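# Fold a napkin into thirds with two robot hands

## Task

Fold the napkin into three layers, folding it in thirds.

## Robot and tools

ROBOT. Two arms on a table: left_arm carries a five-finger left hand and right_arm a right hand. Calibrated bases: left_arm at (+0.017, +0.461, 0) m, right_arm at (-0.005, -0.407, 0) m. A camera stand sits behind the arms. Images come from cam_high and cam_low, each 504x504. show_instructions displays this scene's reference pages (two for scene 1, showing the left hand).

FRAMES. Scene frame: origin at table height, midway between the nominal bases; +x points out over the table, +z up, and left_arm lies on the +y side (image sides may differ). Reported positions, orientations (quat_wxyz), velocities and Hand targets use this frame. Motion offsets instead use the axes of each arm's current Hand target. Each hand point sits 0.15 m out from the wrist flange along the fingers, 0.05 m in front of the palm. Its +z runs along straightened fingers, +y points out of the palm, and +x crosses the palm away from the thumb on the right hand but toward the thumb on the left hand. Straight fingertips reach 0.06 to 0.07 m past the point along +z and lie 0.06 m behind it along -y. With fingers level and palm down, the wrist can hang up to about 0.11 m lower than the point (0.23 m palm up) and hit the table first.

THE ROW. Every motion uses rows of 28 numbers, each in [-1, 1], always covering both arms: left dx, dy, dz, rx, ry, rz; left little, ring, middle, index, thumb_bend, thumb_turn; left force_limit, speed; then the same 14 for the right arm. The six pose numbers are offsets, not poses: they count from that arm's Hand target when the action or move begins, along that target's own axes. 1.0 equals 0.6 m of travel or 180 degrees; rx, ry, rz form a single rotation vector. Repeating an offset in a new call moves further. Six zeros re-request the current Hand target. The six finger numbers are absolute targets: -1 is open or straight, +1 closed; thumb_turn -1 puts the thumb beside the palm, +1 in front opposite the fingers. force_limit maps -1..+1 to about 0..10 N at the fingertip (0..15 N for both thumb motors). speed rises from near zero at -1 to full at +0.48 and stays full to +1. Nothing means 'unchanged': to leave a hand alone, resend the last eight hand numbers actually used for it (before any, use hand_measured plus hand_force_limit and hand_speed). For a gentle grip close with speed -0.94 or lower. Opposed thumb and fingers hold objects roughly 0.035 to 0.065 m thick.

TOOLS.
execute_actions: actions is a list of actions; each action is up to 15 rows, one per 1/30 s step, the last row held to fill 15 steps (0.5 s per action). Every row in an action counts from the action's starting Hand target. cameras: list of names, ["all"], or []; an empty actions list returns images by default.
move: target is one 28-number row or a list of up to 15; all offsets in a list count from the same starting Hand targets. speed in m/s, 0.002 to 3.6, default 0.25 (turns up to twice that in rad/s), one value or one per target. blend in metres rounds corners of a list (0 = stop at each). stop_force in N, 3 to 120, ends an arm's path when its wrist sensor feels that much push; unreliable for turning hand points or light loose objects; omit it when lifting off something. zero (with stop_force only) chooses whether to re-zero first. blocking=false returns after about 0.5 s while the move runs (not allowed with stop_force). Paths are straight, ignore obstacles, and stop after 10 s.
wait: seconds 0 to 10, arms hold their commands.
stop: brakes a running move.
zoom_image: camera (cam_high or cam_low) and region [x0, y0, x1, y1] in pixels, at most 504 each way, from the newest image.
zero_wrist_force: arm is left_arm or right_arm.
finished_scene: scene is the current scene number (1 or 2); irreversible.

RESULTS. Each result gives per arm the end_effector pose and velocities, Hand target (base for the next offsets), joint positions and torques, wrist force and torque in the hand's own axes (plus the peak since last shown), and for each hand hand_measured, hand_stopped_by (moving, target, force, stalled, fault) and hand_load_n in motor order; a load near 0 after gripping means the grip was lost. A move adds a 'move:' line: done, off_target, moving, held or fault, and limits such as paced (pose clipped) or held (steps withheld). Orientation commands are clipped to 32 degrees from the measured one per step. The hand point often rests short of its target; send the remaining distance as a new offset. MOTOR HOT appears near 70 °C; at 85 °C the arm brakes for 30 to 60 s.

AVOID. The napkin must stay on the table; dropping it or leaving it off the table fails the task. The fold must remain after both hands release. Arms are stiff: targets even slightly past the table surface can trigger a stop, so approach slowly and press only lightly. An outside force near 150 N or joint torque at its limit freezes that arm for 10 s; wrist joints tolerate 25.4 N m. Keep the arms and hands apart, never close one hand on the other's fingers, and route paths around an arm's own base. Avoid overloading fingers and fast swings; smooth, low-effort motion is preferred.

Each tool is called after "Request:" as name(argument=value, ...) on one line, values as JSON.

Reference images:

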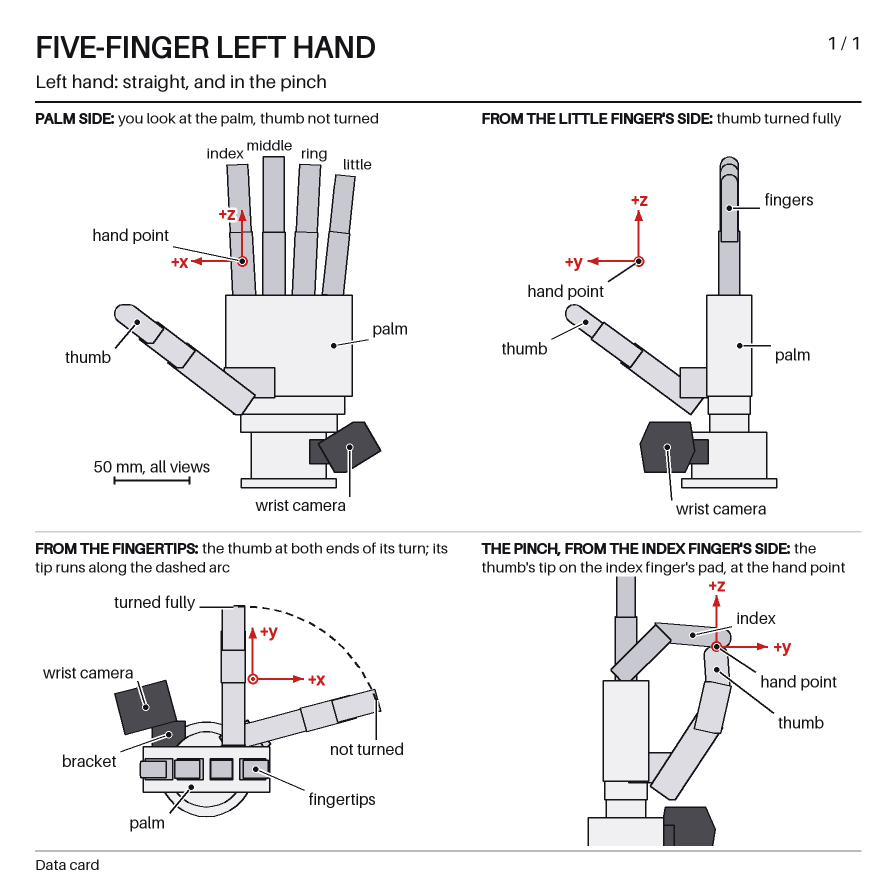

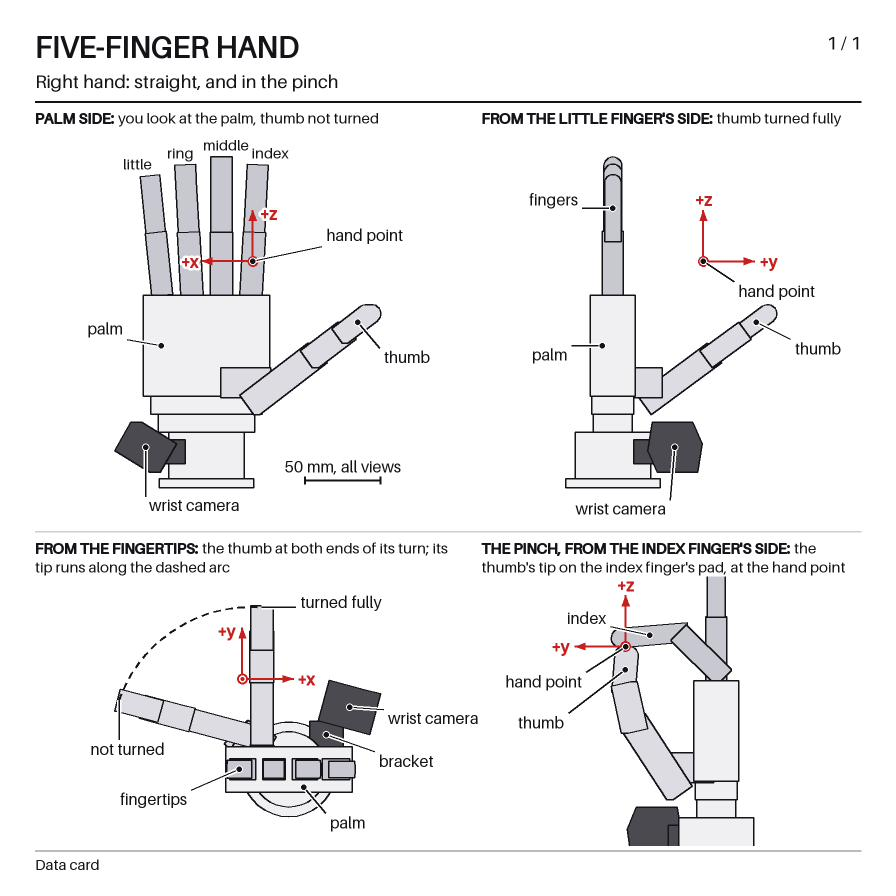

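## Session

Request:
execute_actions(actions=[])

Scene clock: 0.00 s.
left_arm: end_effector_position=(+0.5352, -0.0498, +0.1384) hand_measured=(-1.000, -1.000, -1.000, -1.000, -1.000, -1.000) hand_load_n=(+0.0, +0.0, +0.0, +0.0, +0.0, +0.0) hand_stopped_by=(target, target, target, target, target, target) hand_force_limit=0.00 hand_speed=-0.80 end_effector_quat_wxyz=(+0.217, +0.730, -0.575, +0.298) | right_arm: end_effector_position=(+0.4041, -0.2063, +0.2668) hand_measured=(-1.000, -1.000, -1.000, -1.000, -1.000, -1.000) hand_load_n=(+0.0, +0.0, +0.0, +0.0, +0.0, +0.0) hand_stopped_by=(target, target, target, target, target, target) hand_force_limit=0.00 hand_speed=-0.80 end_effector_quat_wxyz=(-0.013, +0.191, +0.941, -0.278)
Joint positions: left_arm=[2.818 -2.377 -1.048 2.333 -0.963 2.442] | right_arm=[0.386 -1.13 1.319 1.733 2.021 -0.718]
Joint velocities: within noise
Joint torques (N m): no reading
Wrist force (N): no reading
Wrist torque (N m): no reading
Wrist force, peak (N): no reading
Hand target: left_arm +0.5352, -0.0498, +0.1384; +0.217, +0.730, -0.575, +0.298 | right_arm +0.4041, -0.2063, +0.2668; -0.013, +0.191, +0.941, -0.278

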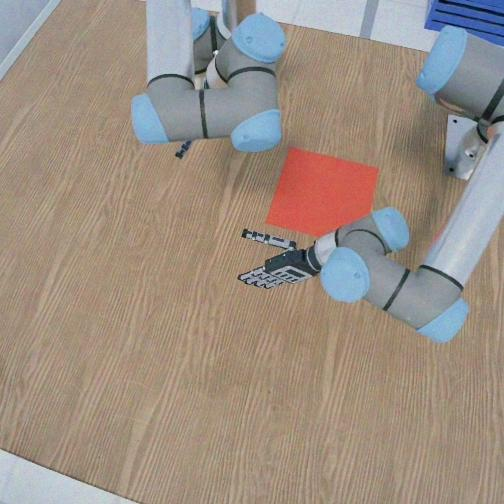

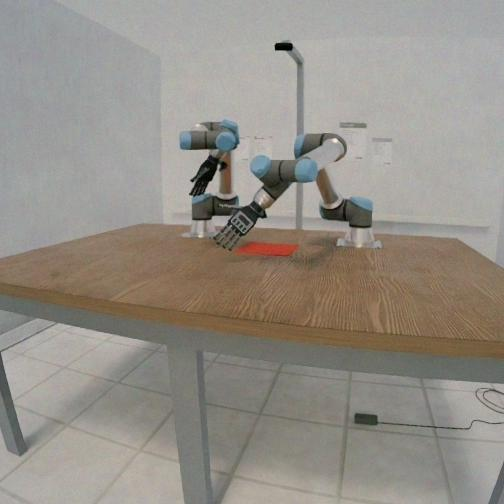

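Request:
zoom_image(camera="cam_high", region=[200, 100, 420, 320])

Request:
zoom_image(camera="cam_low", region=[180, 180, 340, 300])

Request:
zoom_image(camera="cam_high", region=[0, 0, 504, 504])

Scaled by 2.291 from the camera's 504x504 image, which has a finer 720x720 frame.

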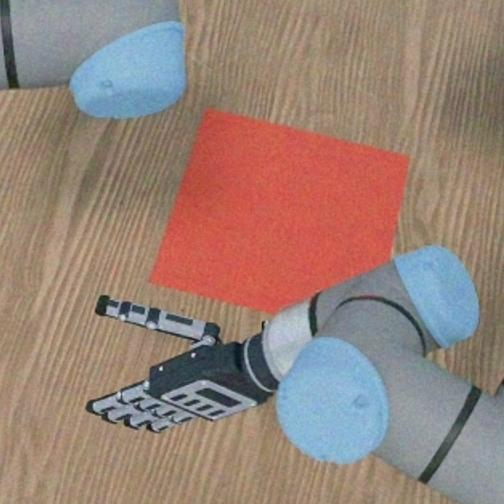

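Scaled by 3.150 from the camera's 504x504 image, which has a finer 720x720 frame.

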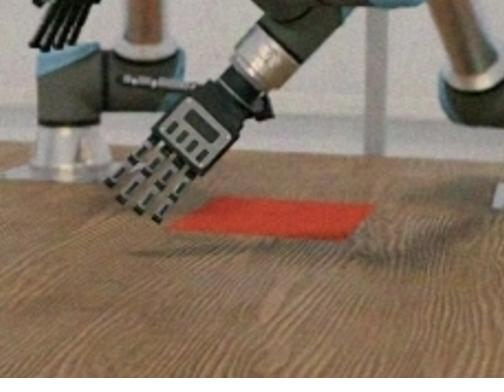

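Scaled by 1.000.

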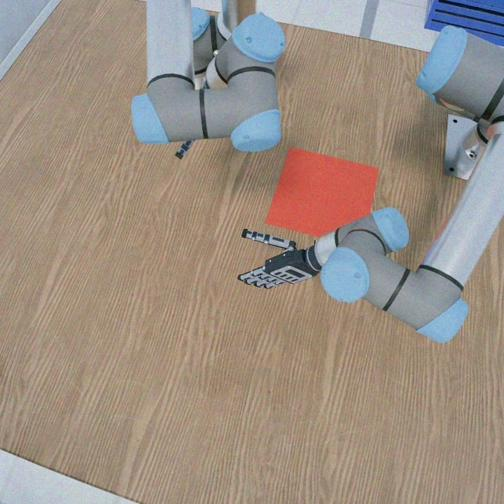

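Request:
move(target=[-0.338,0.130,-0.694,0.1734,-0.2015,0.1506,-1,-1,-1,-1,-1,-1,0,-0.8,0.0962,-0.226,0.0335,0.0041,-0.3504,-0.5111,-1,-1,-1,-1,-1,-1,0,-0.8], speed=0.2, cameras=["all"])

Scene clock: 61.20 s.
left_arm: end_effector_position=(+0.3498, +0.3501, +0.3007) hand_measured=(-1.000, -1.000, -1.000, -1.000, -1.000, -1.000) hand_load_n=(+0.0, +0.0, +0.0, +0.0, +0.0, +0.0) hand_stopped_by=(target, target, target, target, target, target) hand_force_limit=0.00 hand_speed=-0.80 end_effector_quat_wxyz=(-0.242, +0.664, -0.665, +0.242) | right_arm: end_effector_position=(+0.3001, -0.3003, +0.3166) hand_measured=(-1.000, -1.000, -1.000, -1.000, -1.000, -1.000) hand_load_n=(+0.0, +0.0, +0.0, +0.0, +0.0, +0.0) hand_stopped_by=(target, target, target, target, target, target) hand_force_limit=0.00 hand_speed=-0.80 end_effector_quat_wxyz=(-0.242, +0.664, -0.665, +0.242)
Joint positions: left_arm=[3.39 -1.276 -1.803 2.19 -1.404 3.343] | right_arm=[-0.311 -1.944 1.814 1.028 1.364 -3.394]
Joint torques (N m): left_arm=[-6.16 5.11 25.9 1.57 -2.08 -1.09] | right_arm=[6.73 2.81 -27.8 -1.91 0.63 -1.41]
Wrist force (N): left_arm=[0.0 0.6 -0.3] | right_arm=[0.3 -0.7 -0.1]
Wrist torque (N m): left_arm=[0.27 -0.15 0.00] | right_arm=[-0.01 0.03 -0.11]
Wrist force, peak (N): left_arm=[-0.3 0.6 -0.8] | right_arm=[-0.9 -0.9 0.2]
Hand target: left_arm +0.3499, +0.3501, +0.3007; -0.242, +0.664, -0.665, +0.242 | right_arm +0.3001, -0.3003, +0.3167; -0.242, +0.664, -0.665, +0.242
Off the commanded pose: left_arm 0.000 m, 0 deg | right_arm 0.000 m, 0 deg.
move: done

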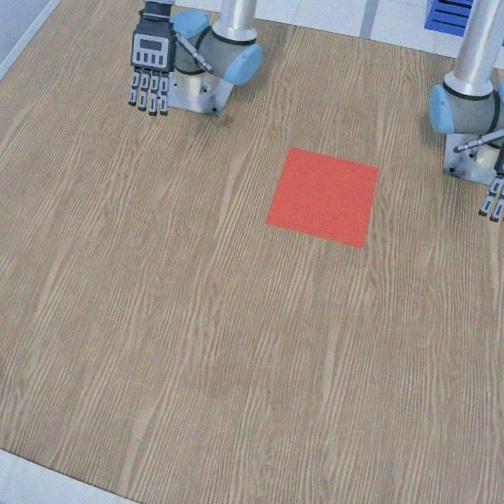

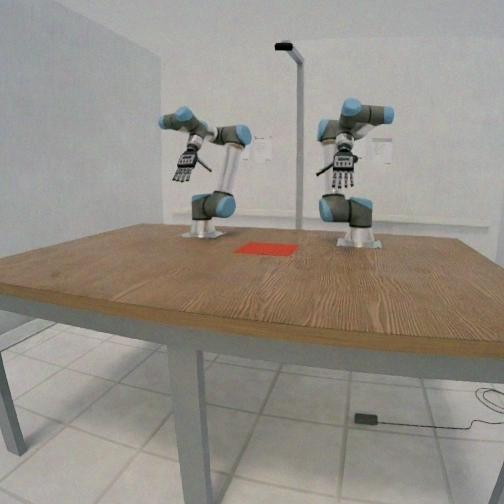

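Request:
zoom_image(camera="cam_high", region=[250, 130, 400, 260])

Request:
zoom_image(camera="cam_low", region=[220, 225, 320, 275])

Scaled by 3.360 from the camera's 504x504 image, which has a finer 720x720 frame.

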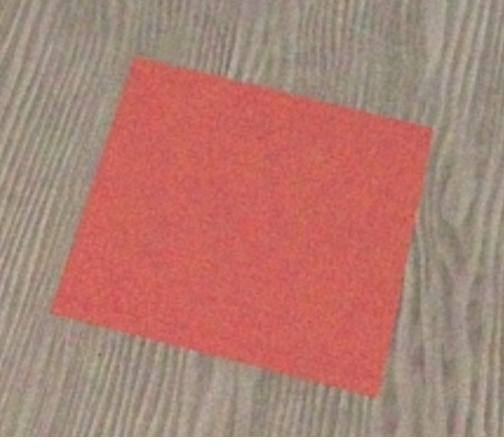

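Scaled by 5.040 from the camera's 504x504 image, which has a finer 720x720 frame.

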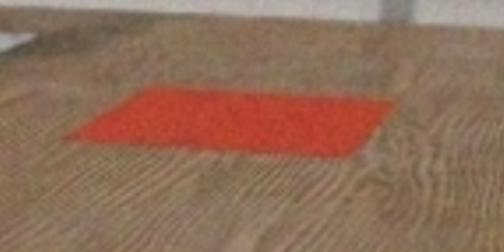

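Request:
move(target=[0.2167,0.130,0.2847,0,0,0,1,1,0,0,-1,1,0,-0.2,-0.3,0.058,0.38,0,0,0,1,1,0,0,-1,1,0,-0.2], speed=0.2, cameras=["all"])

Request:
zoom_image(camera="cam_high", region=[200, 100, 420, 320])

Request:
zoom_image(camera="cam_low", region=[200, 150, 360, 290])

Scene clock: 72.93 s.
left_arm: end_effector_position=(+0.4000, +0.2200, +0.1199) hand_measured=(+1.000, +1.000, +0.000, +0.000, -1.000, +1.000) hand_load_n=(+0.0, +0.0, +0.0, +0.0, +0.0, +0.0) hand_stopped_by=(target, target, target, target, target, target) hand_force_limit=0.00 hand_speed=-0.20 end_effector_quat_wxyz=(-0.242, +0.664, -0.665, +0.242) | right_arm: end_effector_position=(+0.4202, -0.1202, +0.1199) hand_measured=(+1.000, +1.000, +0.000, +0.000, -1.000, +1.000) hand_load_n=(+0.0, +0.0, +0.0, +0.0, +0.0, +0.0) hand_stopped_by=(target, target, target, target, target, target) hand_force_limit=0.00 hand_speed=-0.20 end_effector_quat_wxyz=(-0.242, +0.664, -0.665, +0.242)
Joint positions: left_arm=[2.868 -1.662 -1.935 2.709 -1.737 2.94] | right_arm=[0.368 -1.329 1.758 0.474 1.795 -2.866]
Joint torques (N m): left_arm=[4.44 18.45 11.28 -2.91 1.7 2.32] | right_arm=[-7.35 -23.51 -7.01 2.64 -1.77 -1.84]
Wrist force (N): left_arm=[0.0 0.9 0.0] | right_arm=[-0.2 -0.7 -0.6]
Wrist torque (N m): left_arm=[0.31 -0.15 -0.23] | right_arm=[0.05 0.06 0.00]
Wrist force, peak (N): left_arm=[0.8 1.1 0.8] | right_arm=[1.3 -1.2 -1.6]
Hand target: left_arm +0.3999, +0.2200, +0.1198; -0.242, +0.664, -0.665, +0.242 | right_arm +0.4202, -0.1202, +0.1198; -0.242, +0.664, -0.665, +0.242
Off the commanded pose: left_arm 0.000 m, 0 deg | right_arm 0.000 m, 0 deg.
move: done

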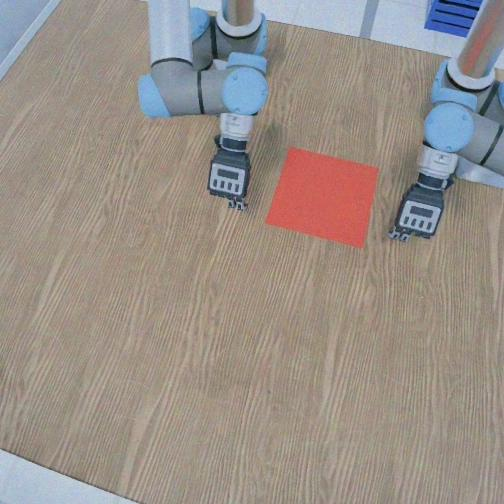

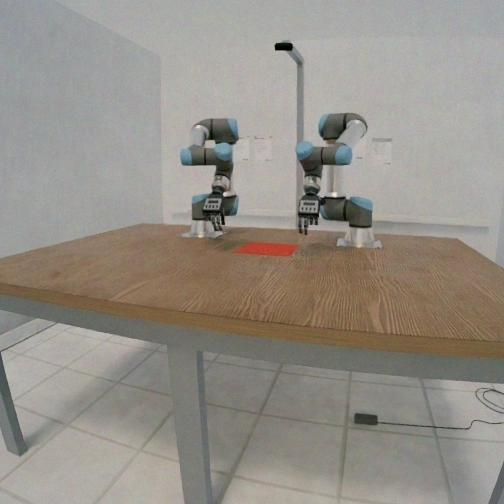

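Scaled by 2.291 from the camera's 504x504 image, which has a finer 720x720 frame.

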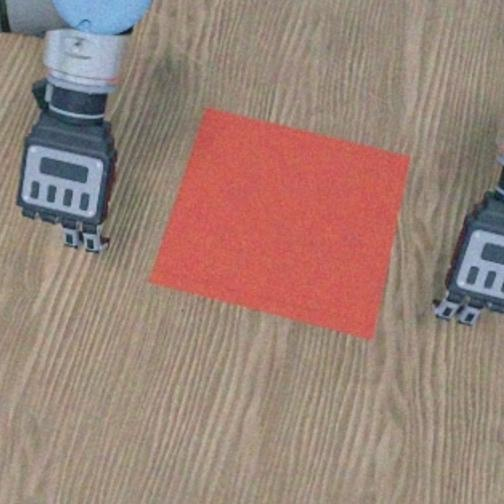

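Scaled by 3.150 from the camera's 504x504 image, which has a finer 720x720 frame.

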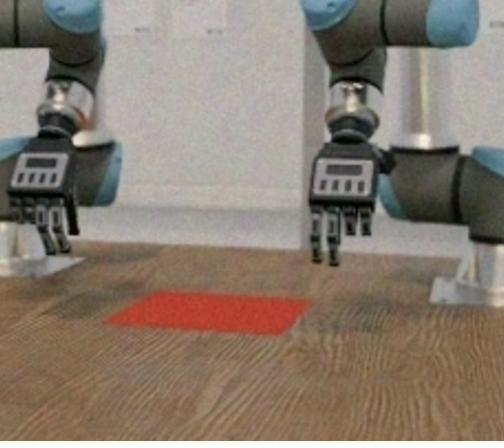

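Request:
move(target=[0,0.0804,0.0958,0,0,0,1,1,0,0,-1,1,0,-0.2,0,0.0804,0.0958,0,0,0,1,1,0,0,-1,1,0,-0.2], speed=0.1, cameras=["all"])

Request:
zoom_image(camera="cam_high", region=[200, 130, 420, 280])

Request:
zoom_image(camera="cam_low", region=[190, 180, 330, 280])

Scene clock: 86.90 s.
left_arm: end_effector_position=(+0.4000, +0.2200, +0.0447) hand_measured=(+1.000, +1.000, +0.000, +0.000, -1.000, +1.000) hand_load_n=(+0.0, +0.0, +0.0, +0.0, +0.0, +0.0) hand_stopped_by=(target, target, target, target, target, target) hand_force_limit=0.00 hand_speed=-0.20 end_effector_quat_wxyz=(-0.242, +0.664, -0.665, +0.242) | right_arm: end_effector_position=(+0.4202, -0.1202, +0.0447) hand_measured=(+1.000, +1.000, +0.000, +0.000, -1.000, +1.000) hand_load_n=(+0.0, +0.0, +0.0, +0.0, +0.0, +0.0) hand_stopped_by=(target, target, target, target, target, target) hand_force_limit=0.00 hand_speed=-0.20 end_effector_quat_wxyz=(-0.242, +0.664, -0.665, +0.242)
Joint positions: left_arm=[2.868 -1.765 -2.04 2.916 -1.737 2.94] | right_arm=[0.368 -1.238 1.856 0.285 1.795 -2.866]
Joint torques (N m): left_arm=[-0.49 30.11 21.15 -2.52 0.14 -0.02] | right_arm=[-2.57 -35.56 -26.68 2.42 1.05 1.5]
Wrist force (N): left_arm=[0.3 0.4 0.0] | right_arm=[0.1 -1.1 -0.2]
Wrist torque (N m): left_arm=[0.25 -0.17 -0.20] | right_arm=[-0.03 0.01 -0.06]
Wrist force, peak (N): left_arm=[0.0 1.4 0.6] | right_arm=[0.1 -1.6 -1.4]
Hand target: left_arm +0.4000, +0.2200, +0.0447; -0.242, +0.664, -0.665, +0.242 | right_arm +0.4203, -0.1202, +0.0448; -0.242, +0.664, -0.665, +0.242
Off the commanded pose: left_arm 0.000 m, 0 deg | right_arm 0.000 m, 0 deg.
move: done

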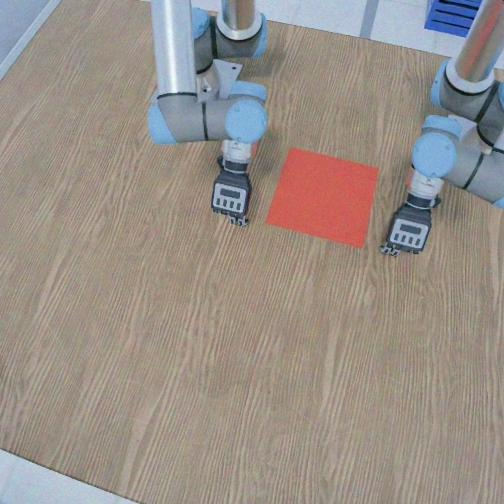

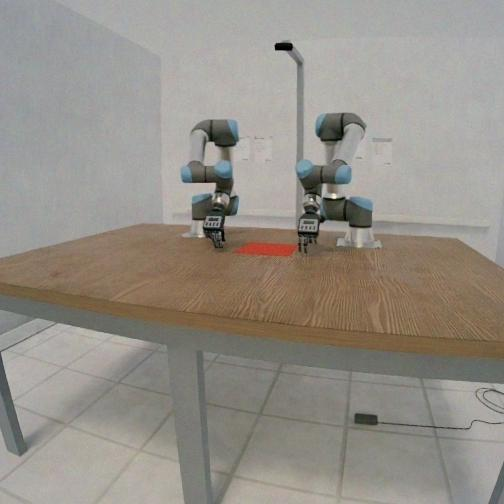

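Scaled by 2.291 from the camera's 504x504 image, which has a finer 720x720 frame.

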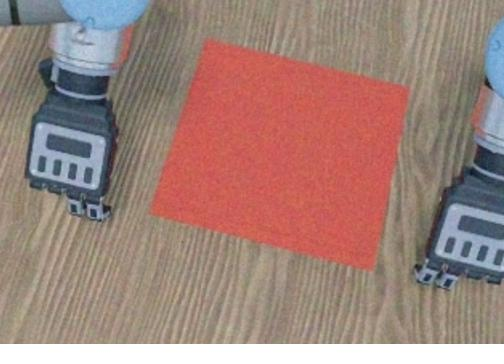

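Scaled by 3.600 from the camera's 504x504 image, which has a finer 720x720 frame.

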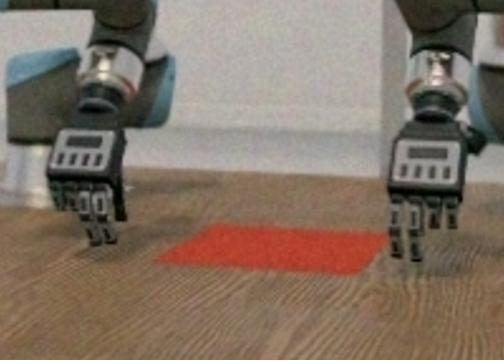

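Request:
move(target=[0.143,0.041,-0.013,0.1667,0,0,1,1,0,0,-0.4,1,0,-0.2,-0.133,0.067,-0.034,0.1667,0,0,1,1,0,0,-0.4,1,0,-0.2], speed=0.15, cameras=["all"])

Request:
zoom_image(camera="cam_high", region=[240, 160, 400, 280])

Request:
zoom_image(camera="cam_low", region=[210, 200, 330, 280])

Scene clock: 151.77 s.
left_arm: end_effector_position=(+0.3760, +0.1342, +0.0348) hand_measured=(+1.000, +1.000, +0.000, +0.000, -0.400, +1.000) hand_load_n=(+0.0, +0.0, +0.0, +0.0, +0.0, +0.0) hand_stopped_by=(target, target, target, target, target, target) hand_force_limit=0.00 hand_speed=-0.20 end_effector_quat_wxyz=(-0.406, +0.579, -0.579, +0.406) | right_arm: end_effector_position=(+0.3763, -0.0404, +0.0345) hand_measured=(+1.000, +1.000, +0.000, +0.000, -0.400, +1.000) hand_load_n=(+0.0, +0.0, +0.0, +0.5, +0.0, +0.0) hand_stopped_by=(target, target, target, target, target, target) hand_force_limit=0.00 hand_speed=-0.20 end_effector_quat_wxyz=(-0.406, +0.579, -0.579, +0.406)
Joint positions: left_arm=[2.431 -1.811 -2.235 3.603 -2.219 2.863] | right_arm=[0.762 -1.235 2.097 -0.403 2.263 -2.835]
Joint torques (N m): left_arm=[3.54 31.81 19.48 -0.34 0.01 -2.19] | right_arm=[-6.14 -36.42 -24.59 0.03 -0.19 2.18]
Wrist force (N): left_arm=[0.1 0.3 -0.7] | right_arm=[0.3 -1.7 1.3]
Wrist torque (N m): left_arm=[0.28 -0.18 -0.21] | right_arm=[-0.08 -0.03 -0.05]
Wrist force, peak (N): left_arm=[0.6 0.6 -1.1] | right_arm=[0.3 -1.7 1.3]
Hand target: left_arm +0.3761, +0.1342, +0.0349; -0.406, +0.579, -0.579, +0.406 | right_arm +0.3764, -0.0404, +0.0346; -0.406, +0.579, -0.579, +0.406
Off the commanded pose: left_arm 0.000 m, 0 deg | right_arm 0.000 m, 0 deg.
move: done

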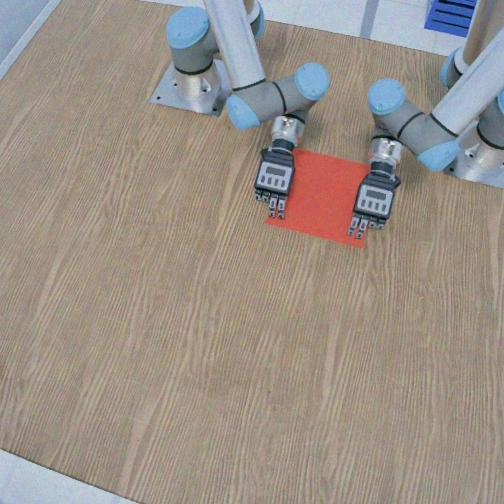

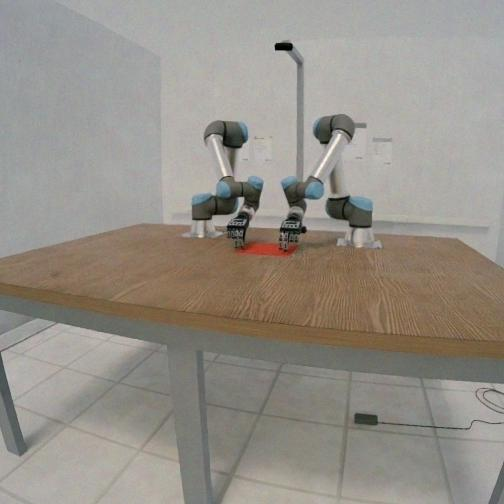

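Scaled by 3.150 from the camera's 504x504 image, which has a finer 720x720 frame.

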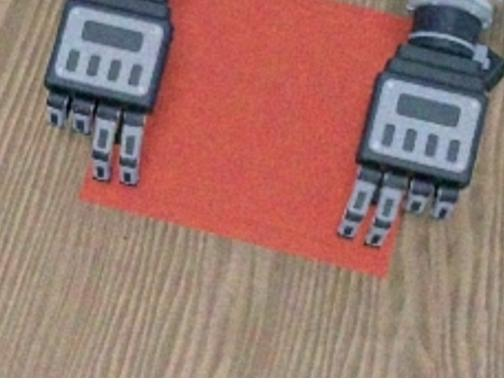

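Scaled by 4.200 from the camera's 504x504 image, which has a finer 720x720 frame.

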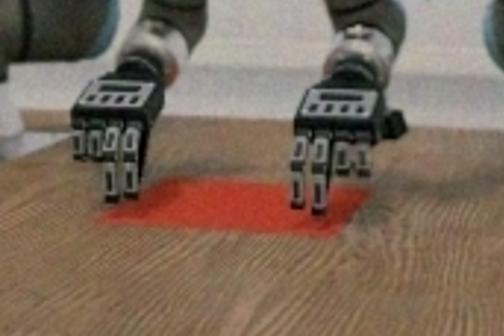

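Request:
move(target=[0,0.043,0.0281,0,0,0,1,1,0,0,-0.4,1,0,-0.2,0,0.047,0.0171,0,0,0,1,1,0,0,-0.4,1,0,-0.2], speed=0.02, stop_force=4, cameras=["all"])

Request:
zoom_image(camera="cam_high", region=[240, 160, 400, 280])

Request:
zoom_image(camera="cam_low", region=[210, 200, 330, 280])

Scene clock: 158.60 s.
left_arm: end_effector_position=(+0.3796, +0.1342, +0.0200) hand_measured=(+1.000, +1.000, +0.000, +0.000, -0.400, +1.000) hand_load_n=(+0.0, +0.0, +0.0, +0.0, -1.5, -0.5) hand_stopped_by=(target, target, target, target, target, target) hand_force_limit=0.00 hand_speed=-0.20 end_effector_quat_wxyz=(-0.406, +0.579, -0.579, +0.406) | right_arm: end_effector_position=(+0.3764, -0.0404, +0.0191) hand_measured=(+1.000, +1.000, +0.000, +0.000, -0.400, +1.000) hand_load_n=(+0.0, +0.0, +0.0, +0.0, -1.5, -0.5) hand_stopped_by=(target, target, target, target, target, target) hand_force_limit=0.00 hand_speed=-0.20 end_effector_quat_wxyz=(-0.406, +0.579, -0.579, +0.406)
Joint positions: left_arm=[2.438 -1.85 -2.242 3.651 -2.212 2.867] | right_arm=[0.762 -1.202 2.108 -0.445 2.264 -2.835]
Joint torques (N m): left_arm=[-10.99 22.72 17.9 2.62 -2.4 -1.02] | right_arm=[-10.36 -29.53 -23.52 -1.87 2.23 1.68]
Wrist force (N): left_arm=[0.2 -1.7 -0.9] | right_arm=[0.3 -3.5 0.9]
Wrist torque (N m): left_arm=[0.23 -0.23 -0.16] | right_arm=[-0.13 0.02 -0.10]
Wrist force, peak (N): left_arm=[0.8 -9.7 -6.9] | right_arm=[-0.2 -12.2 -5.1]
Hand target: left_arm +0.3796, +0.1342, +0.0200; -0.406, +0.579, -0.579, +0.406 (not the last commanded pose) | right_arm +0.3764, -0.0404, +0.0191; -0.406, +0.579, -0.579, +0.406 (not the last commanded pose)
Off the commanded pose: left_arm 0.015 m, 0 deg | right_arm 0.015 m, 0 deg.
move: contact (left_arm, right_arm)

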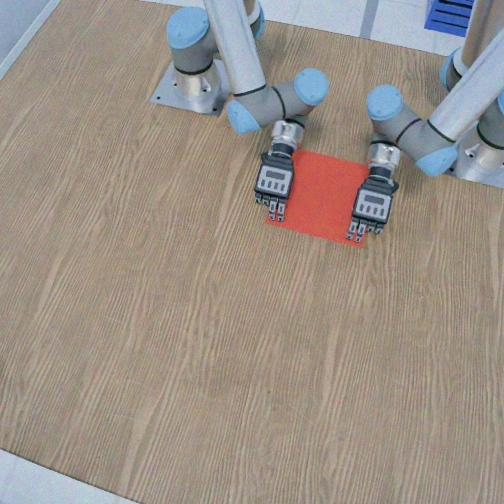

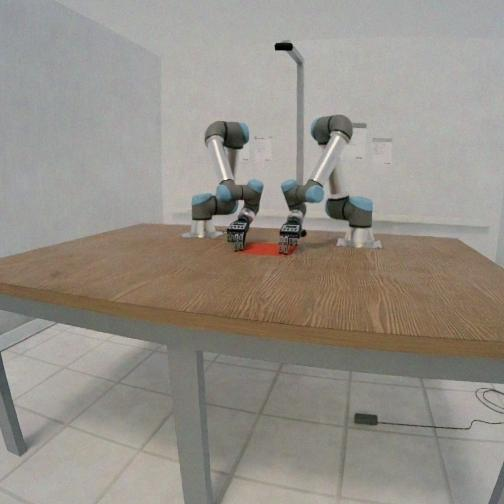

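Scaled by 3.150 from the camera's 504x504 image, which has a finer 720x720 frame.

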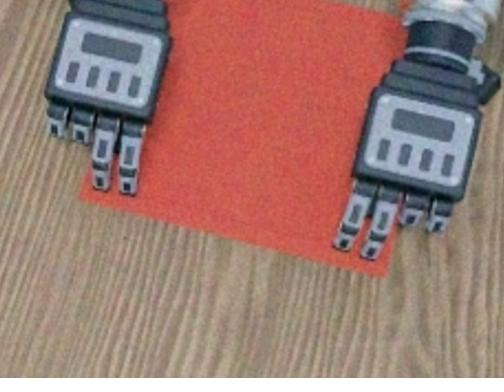

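Scaled by 4.200 from the camera's 504x504 image, which has a finer 720x720 frame.

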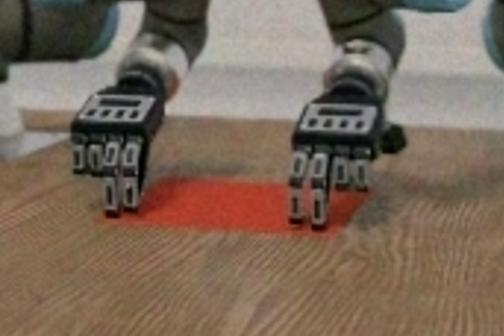

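Request:
move(target=[0,0.0133,0.0048,0,0,0,1,1,0.25,0.25,0.1,1,0,-0.94,0,0.0125,0.0046,0,0,0,1,1,0.25,0.25,0.1,1,0,-0.94], speed=0.0033, stop_force=8, cameras=["all"])

Request:
zoom_image(camera="cam_high", region=[240, 160, 400, 280])

Request:
zoom_image(camera="cam_low", region=[210, 200, 330, 280])

Scene clock: 172.47 s.
left_arm: end_effector_position=(+0.3796, +0.1342, +0.0186) hand_measured=(+1.000, +1.000, +0.250, +0.250, -0.156, +1.000) hand_load_n=(+0.0, +0.5, +6.5, +0.0, +6.5, +1.0) hand_stopped_by=(target, target, target, target, force, target) hand_force_limit=0.00 hand_speed=-0.94 end_effector_quat_wxyz=(-0.406, +0.579, -0.579, +0.406) | right_arm: end_effector_position=(+0.3765, -0.0403, +0.0176) hand_measured=(+1.000, +1.000, +0.250, +0.250, -0.156, +1.000) hand_load_n=(+0.0, +0.0, +6.5, +0.0, +7.5, +1.0) hand_stopped_by=(target, target, target, target, force, target) hand_force_limit=0.00 hand_speed=-0.94 end_effector_quat_wxyz=(-0.406, +0.579, -0.579, +0.406)
Joint positions: left_arm=[2.438 -1.853 -2.243 3.656 -2.212 2.867] | right_arm=[0.762 -1.199 2.108 -0.45 2.264 -2.835]
Joint torques (N m): left_arm=[-12.28 32.95 18.77 2.84 -0.42 -0.96] | right_arm=[-8.05 -37.47 -23.29 -1.7 1.01 0.73]
Wrist force (N): left_arm=[0.3 0.2 -0.4] | right_arm=[0.4 -1.3 1.2]
Wrist torque (N m): left_arm=[0.25 -0.20 -0.19] | right_arm=[-0.02 -0.05 -0.04]
Wrist force, peak (N): left_arm=[0.4 -11.2 -2.5] | right_arm=[0.0 -13.2 0.5]
Hand target: left_arm +0.3796, +0.1342, +0.0186; -0.406, +0.579, -0.579, +0.406 (not the last commanded pose) | right_arm +0.3765, -0.0403, +0.0176; -0.406, +0.579, -0.579, +0.406 (not the last commanded pose)
Off the commanded pose: left_arm 0.007 m, 0 deg | right_arm 0.006 m, 0 deg.
move: contact (left_arm, right_arm)

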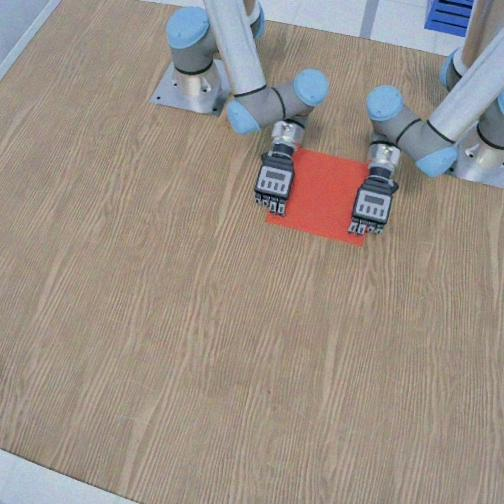

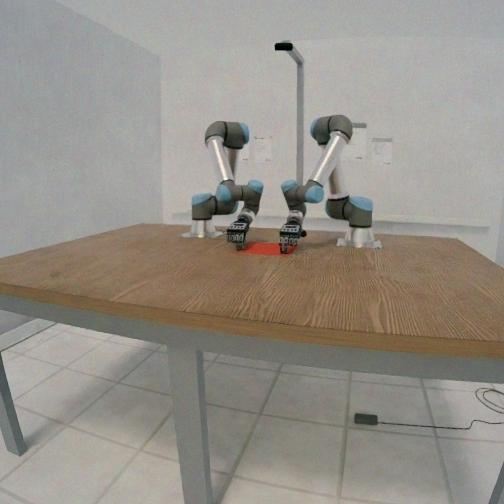

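Scaled by 3.150 from the camera's 504x504 image, which has a finer 720x720 frame.

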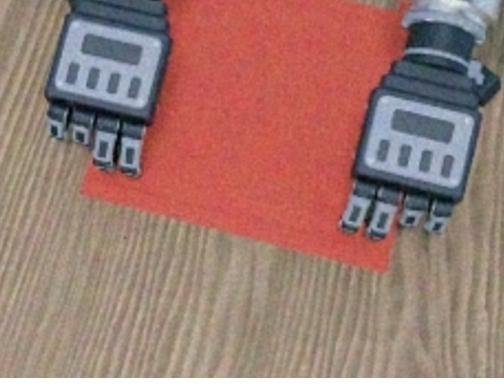

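Scaled by 4.200 from the camera's 504x504 image, which has a finer 720x720 frame.

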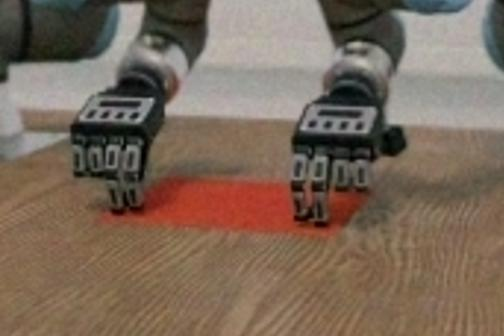

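Request:
move(target=[0,-0.047,-0.0171,0,0,0,1,1,0.25,0.25,0.1,1,0,-0.94,0,-0.047,-0.0171,0,0,0,1,1,0.25,0.25,0.1,1,0,-0.94], speed=0.05, cameras=["all"])

Request:
zoom_image(camera="cam_high", region=[240, 160, 400, 280])

Request:
zoom_image(camera="cam_low", region=[210, 200, 330, 280])

Scene clock: 178.53 s.
left_arm: end_effector_position=(+0.3797, +0.1341, +0.0487) hand_measured=(+1.000, +1.000, +0.250, +0.250, -0.156, +1.000) hand_load_n=(+0.0, +0.0, +6.5, +0.0, +7.0, +1.0) hand_stopped_by=(target, target, target, target, force, target) hand_force_limit=0.00 hand_speed=-0.94 end_effector_quat_wxyz=(-0.406, +0.579, -0.579, +0.406) | right_arm: end_effector_position=(+0.3765, -0.0403, +0.0478) hand_measured=(+1.000, +1.000, +0.250, +0.250, -0.156, +1.000) hand_load_n=(+0.0, +0.0, +6.5, +0.0, +7.5, +1.0) hand_stopped_by=(target, target, target, target, force, target) hand_force_limit=0.00 hand_speed=-0.94 end_effector_quat_wxyz=(-0.406, +0.579, -0.579, +0.406)
Joint positions: left_arm=[2.438 -1.782 -2.219 3.562 -2.212 2.867] | right_arm=[0.762 -1.261 2.087 -0.366 2.264 -2.835]
Joint torques (N m): left_arm=[-10.41 13.27 5.78 2.76 0.4 -0.26] | right_arm=[-7.91 -21.1 -2.95 -2.92 1.02 0.36]
Wrist force (N): left_arm=[0.3 0.2 -0.6] | right_arm=[0.0 -1.7 1.2]
Wrist torque (N m): left_arm=[0.25 -0.22 -0.18] | right_arm=[-0.06 0.03 -0.07]
Wrist force, peak (N): left_arm=[0.4 0.2 -1.1] | right_arm=[0.2 -1.7 1.4]
Hand target: left_arm +0.3796, +0.1342, +0.0486; -0.406, +0.579, -0.579, +0.406 | right_arm +0.3764, -0.0404, +0.0476; -0.406, +0.579, -0.579, +0.406
Off the commanded pose: left_arm 0.000 m, 0 deg | right_arm 0.000 m, 0 deg.
move: done

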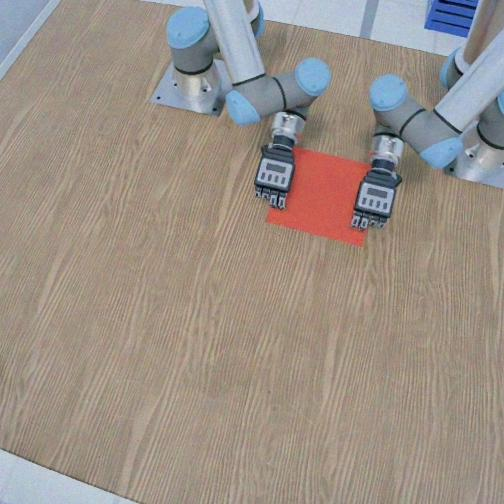

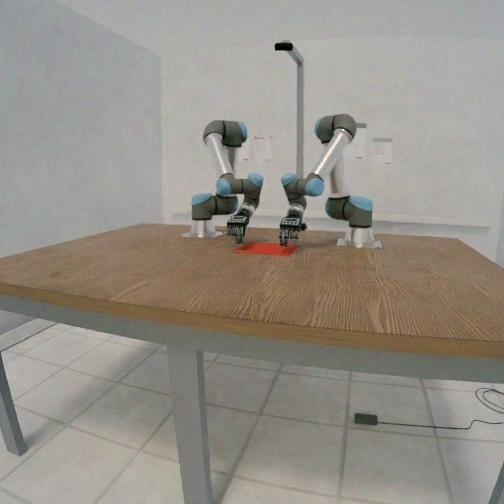

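Scaled by 3.150 from the camera's 504x504 image, which has a finer 720x720 frame.

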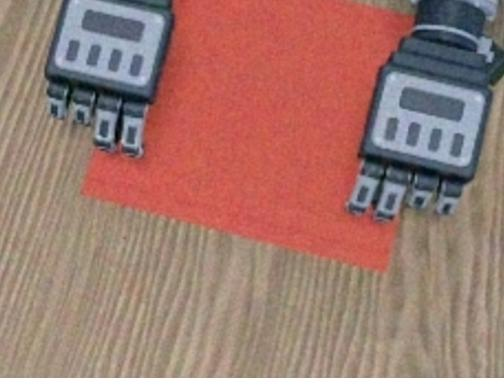

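Scaled by 4.200 from the camera's 504x504 image, which has a finer 720x720 frame.

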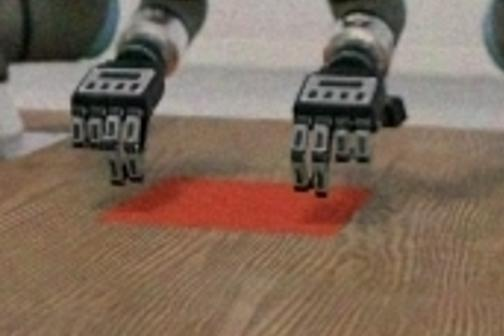

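Request:
move(target=[0,0.004,0.0555,0.0667,0,0,1,1,0,0,-0.1,1,0,-0.5,0,0.0057,0.0457,0.0667,0,0,1,1,0,0,-0.1,1,0,-0.5], speed=0.1, cameras=["all"])

Request:
zoom_image(camera="cam_high", region=[240, 160, 400, 280])

Request:
zoom_image(camera="cam_low", region=[210, 200, 330, 280])

Scene clock: 198.73 s.
left_arm: end_effector_position=(+0.4101, +0.1343, +0.0349) hand_measured=(+1.000, +1.000, +0.000, +0.000, -0.100, +1.000) hand_load_n=(+0.0, +0.0, +0.0, +0.0, +0.0, +0.0) hand_stopped_by=(target, target, target, target, target, target) hand_force_limit=0.00 hand_speed=-0.50 end_effector_quat_wxyz=(-0.464, +0.533, -0.534, +0.464) | right_arm: end_effector_position=(+0.4010, -0.0405, +0.0349) hand_measured=(+1.000, +1.000, +0.000, +0.000, -0.100, +1.000) hand_load_n=(+0.0, +0.0, +0.0, +0.0, +0.0, +0.5) hand_stopped_by=(target, target, target, target, target, target) hand_force_limit=0.00 hand_speed=-0.50 end_effector_quat_wxyz=(-0.464, +0.533, -0.534, +0.464)
Joint positions: left_arm=[2.45 -1.878 -2.315 4.015 -2.242 3.03] | right_arm=[0.762 -1.191 2.191 -0.811 2.31 -3.014]
Joint torques (N m): left_arm=[-7.73 31.51 16.89 0.54 1.71 -2.18] | right_arm=[-6.49 -36.82 -23.08 -0.8 -2.03 1.67]
Wrist force (N): left_arm=[0.2 0.1 -1.3] | right_arm=[0.1 -1.0 1.0]
Wrist torque (N m): left_arm=[0.27 -0.22 -0.01] | right_arm=[0.09 0.06 -0.08]
Wrist force, peak (N): left_arm=[0.4 0.4 -1.3] | right_arm=[0.6 -1.9 1.1]
Hand target: left_arm +0.4101, +0.1341, +0.0350; -0.464, +0.533, -0.534, +0.464 | right_arm +0.4010, -0.0404, +0.0351; -0.464, +0.533, -0.534, +0.464
Off the commanded pose: left_arm 0.000 m, 0 deg | right_arm 0.000 m, 0 deg.
move: done

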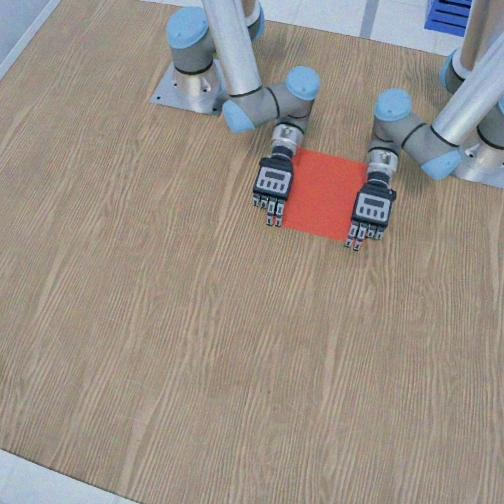

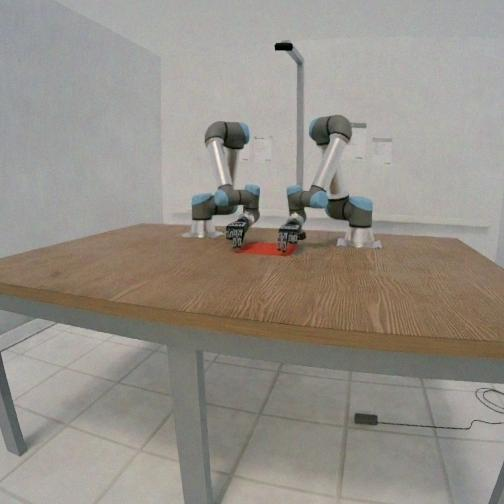

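Scaled by 3.150 from the camera's 504x504 image, which has a finer 720x720 frame.

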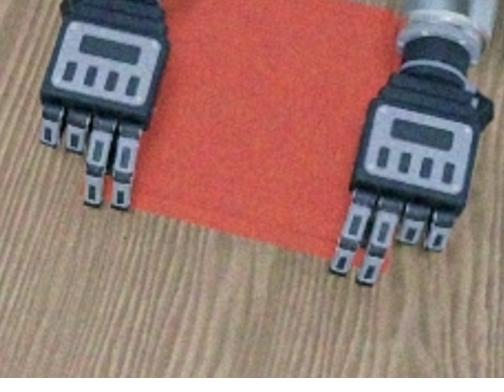

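Scaled by 4.200 from the camera's 504x504 image, which has a finer 720x720 frame.

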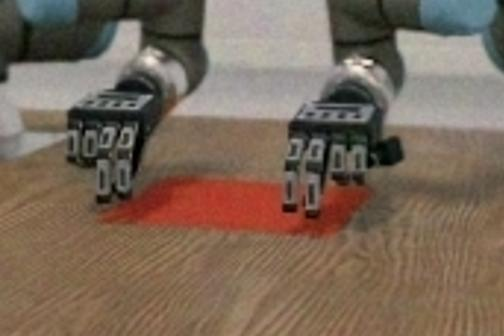

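Request:
move(target=[0,0.0485,-0.010,0,0,0,1,1,0,0,-0.1,1,0,-0.5,0,0.0462,0.0065,0,0,0,1,1,0,0,-0.1,1,0,-0.5], speed=0.015, stop_force=6, cameras=["all"])

Request:
zoom_image(camera="cam_high", region=[240, 160, 400, 280])

Request:
zoom_image(camera="cam_low", region=[210, 200, 330, 280])

Scene clock: 206.60 s.
left_arm: end_effector_position=(+0.4027, +0.1341, +0.0142) hand_measured=(+1.000, +1.000, +0.000, +0.000, -0.100, +1.000) hand_load_n=(+0.0, +0.0, +1.0, +0.0, +0.0, +0.0) hand_stopped_by=(target, target, target, target, target, target) hand_force_limit=0.00 hand_speed=-0.50 end_effector_quat_wxyz=(-0.464, +0.533, -0.534, +0.464) | right_arm: end_effector_position=(+0.4011, -0.0403, +0.0133) hand_measured=(+1.000, +1.000, +0.000, +0.000, -0.100, +1.000) hand_load_n=(+0.0, +0.0, +0.5, +0.0, +0.0, +0.0) hand_stopped_by=(target, target, target, target, target, target) hand_force_limit=0.00 hand_speed=-0.50 end_effector_quat_wxyz=(-0.464, +0.533, -0.534, +0.464)
Joint positions: left_arm=[2.434 -1.932 -2.333 4.086 -2.257 3.027] | right_arm=[0.762 -1.137 2.199 -0.874 2.31 -3.014]
Joint torques (N m): left_arm=[10.11 30.42 14.42 2.08 2.11 0.78] | right_arm=[3.92 -36.16 -21.11 -1.56 -1.94 1]
Wrist force (N): left_arm=[-0.5 -8.2 -3.4] | right_arm=[1.1 -5.2 0.1]
Wrist torque (N m): left_arm=[0.32 -0.33 0.20] | right_arm=[-0.02 -0.03 -0.14]
Wrist force, peak (N): left_arm=[-2.0 -21.4 -7.4] | right_arm=[3.3 -20.9 -5.3]
Hand target: left_arm +0.4027, +0.1341, +0.0142; -0.464, +0.533, -0.534, +0.464 (not the last commanded pose) | right_arm +0.4011, -0.0403, +0.0133; -0.464, +0.533, -0.534, +0.464 (not the last commanded pose)
Off the commanded pose: left_arm 0.008 m, 0 deg | right_arm 0.006 m, 0 deg.
move: contact (left_arm, right_arm)

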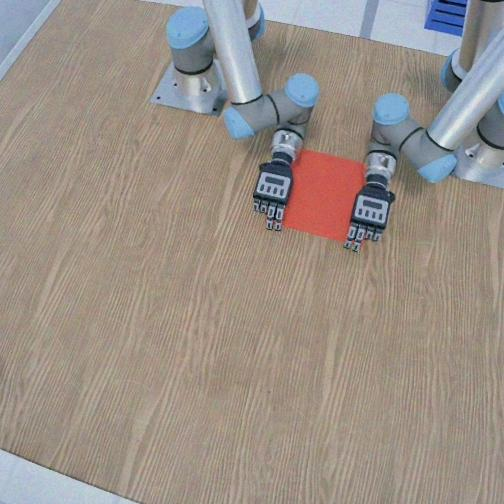

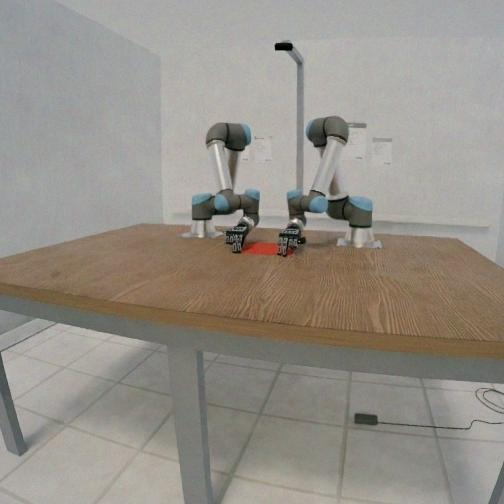

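Scaled by 3.150 from the camera's 504x504 image, which has a finer 720x720 frame.

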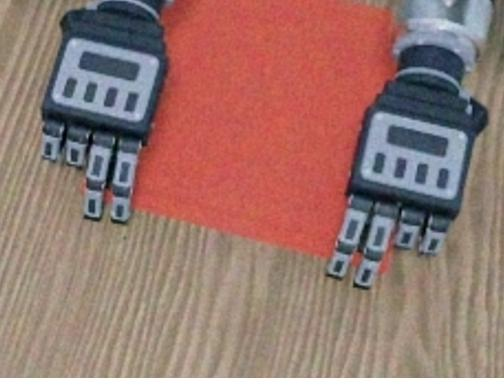

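Scaled by 4.200 from the camera's 504x504 image, which has a finer 720x720 frame.

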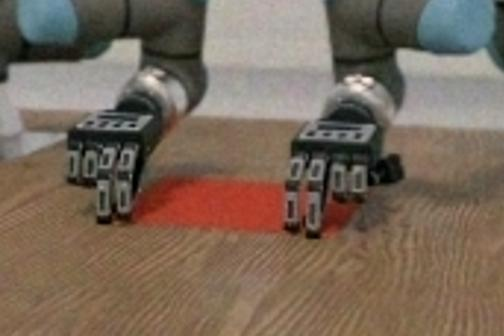

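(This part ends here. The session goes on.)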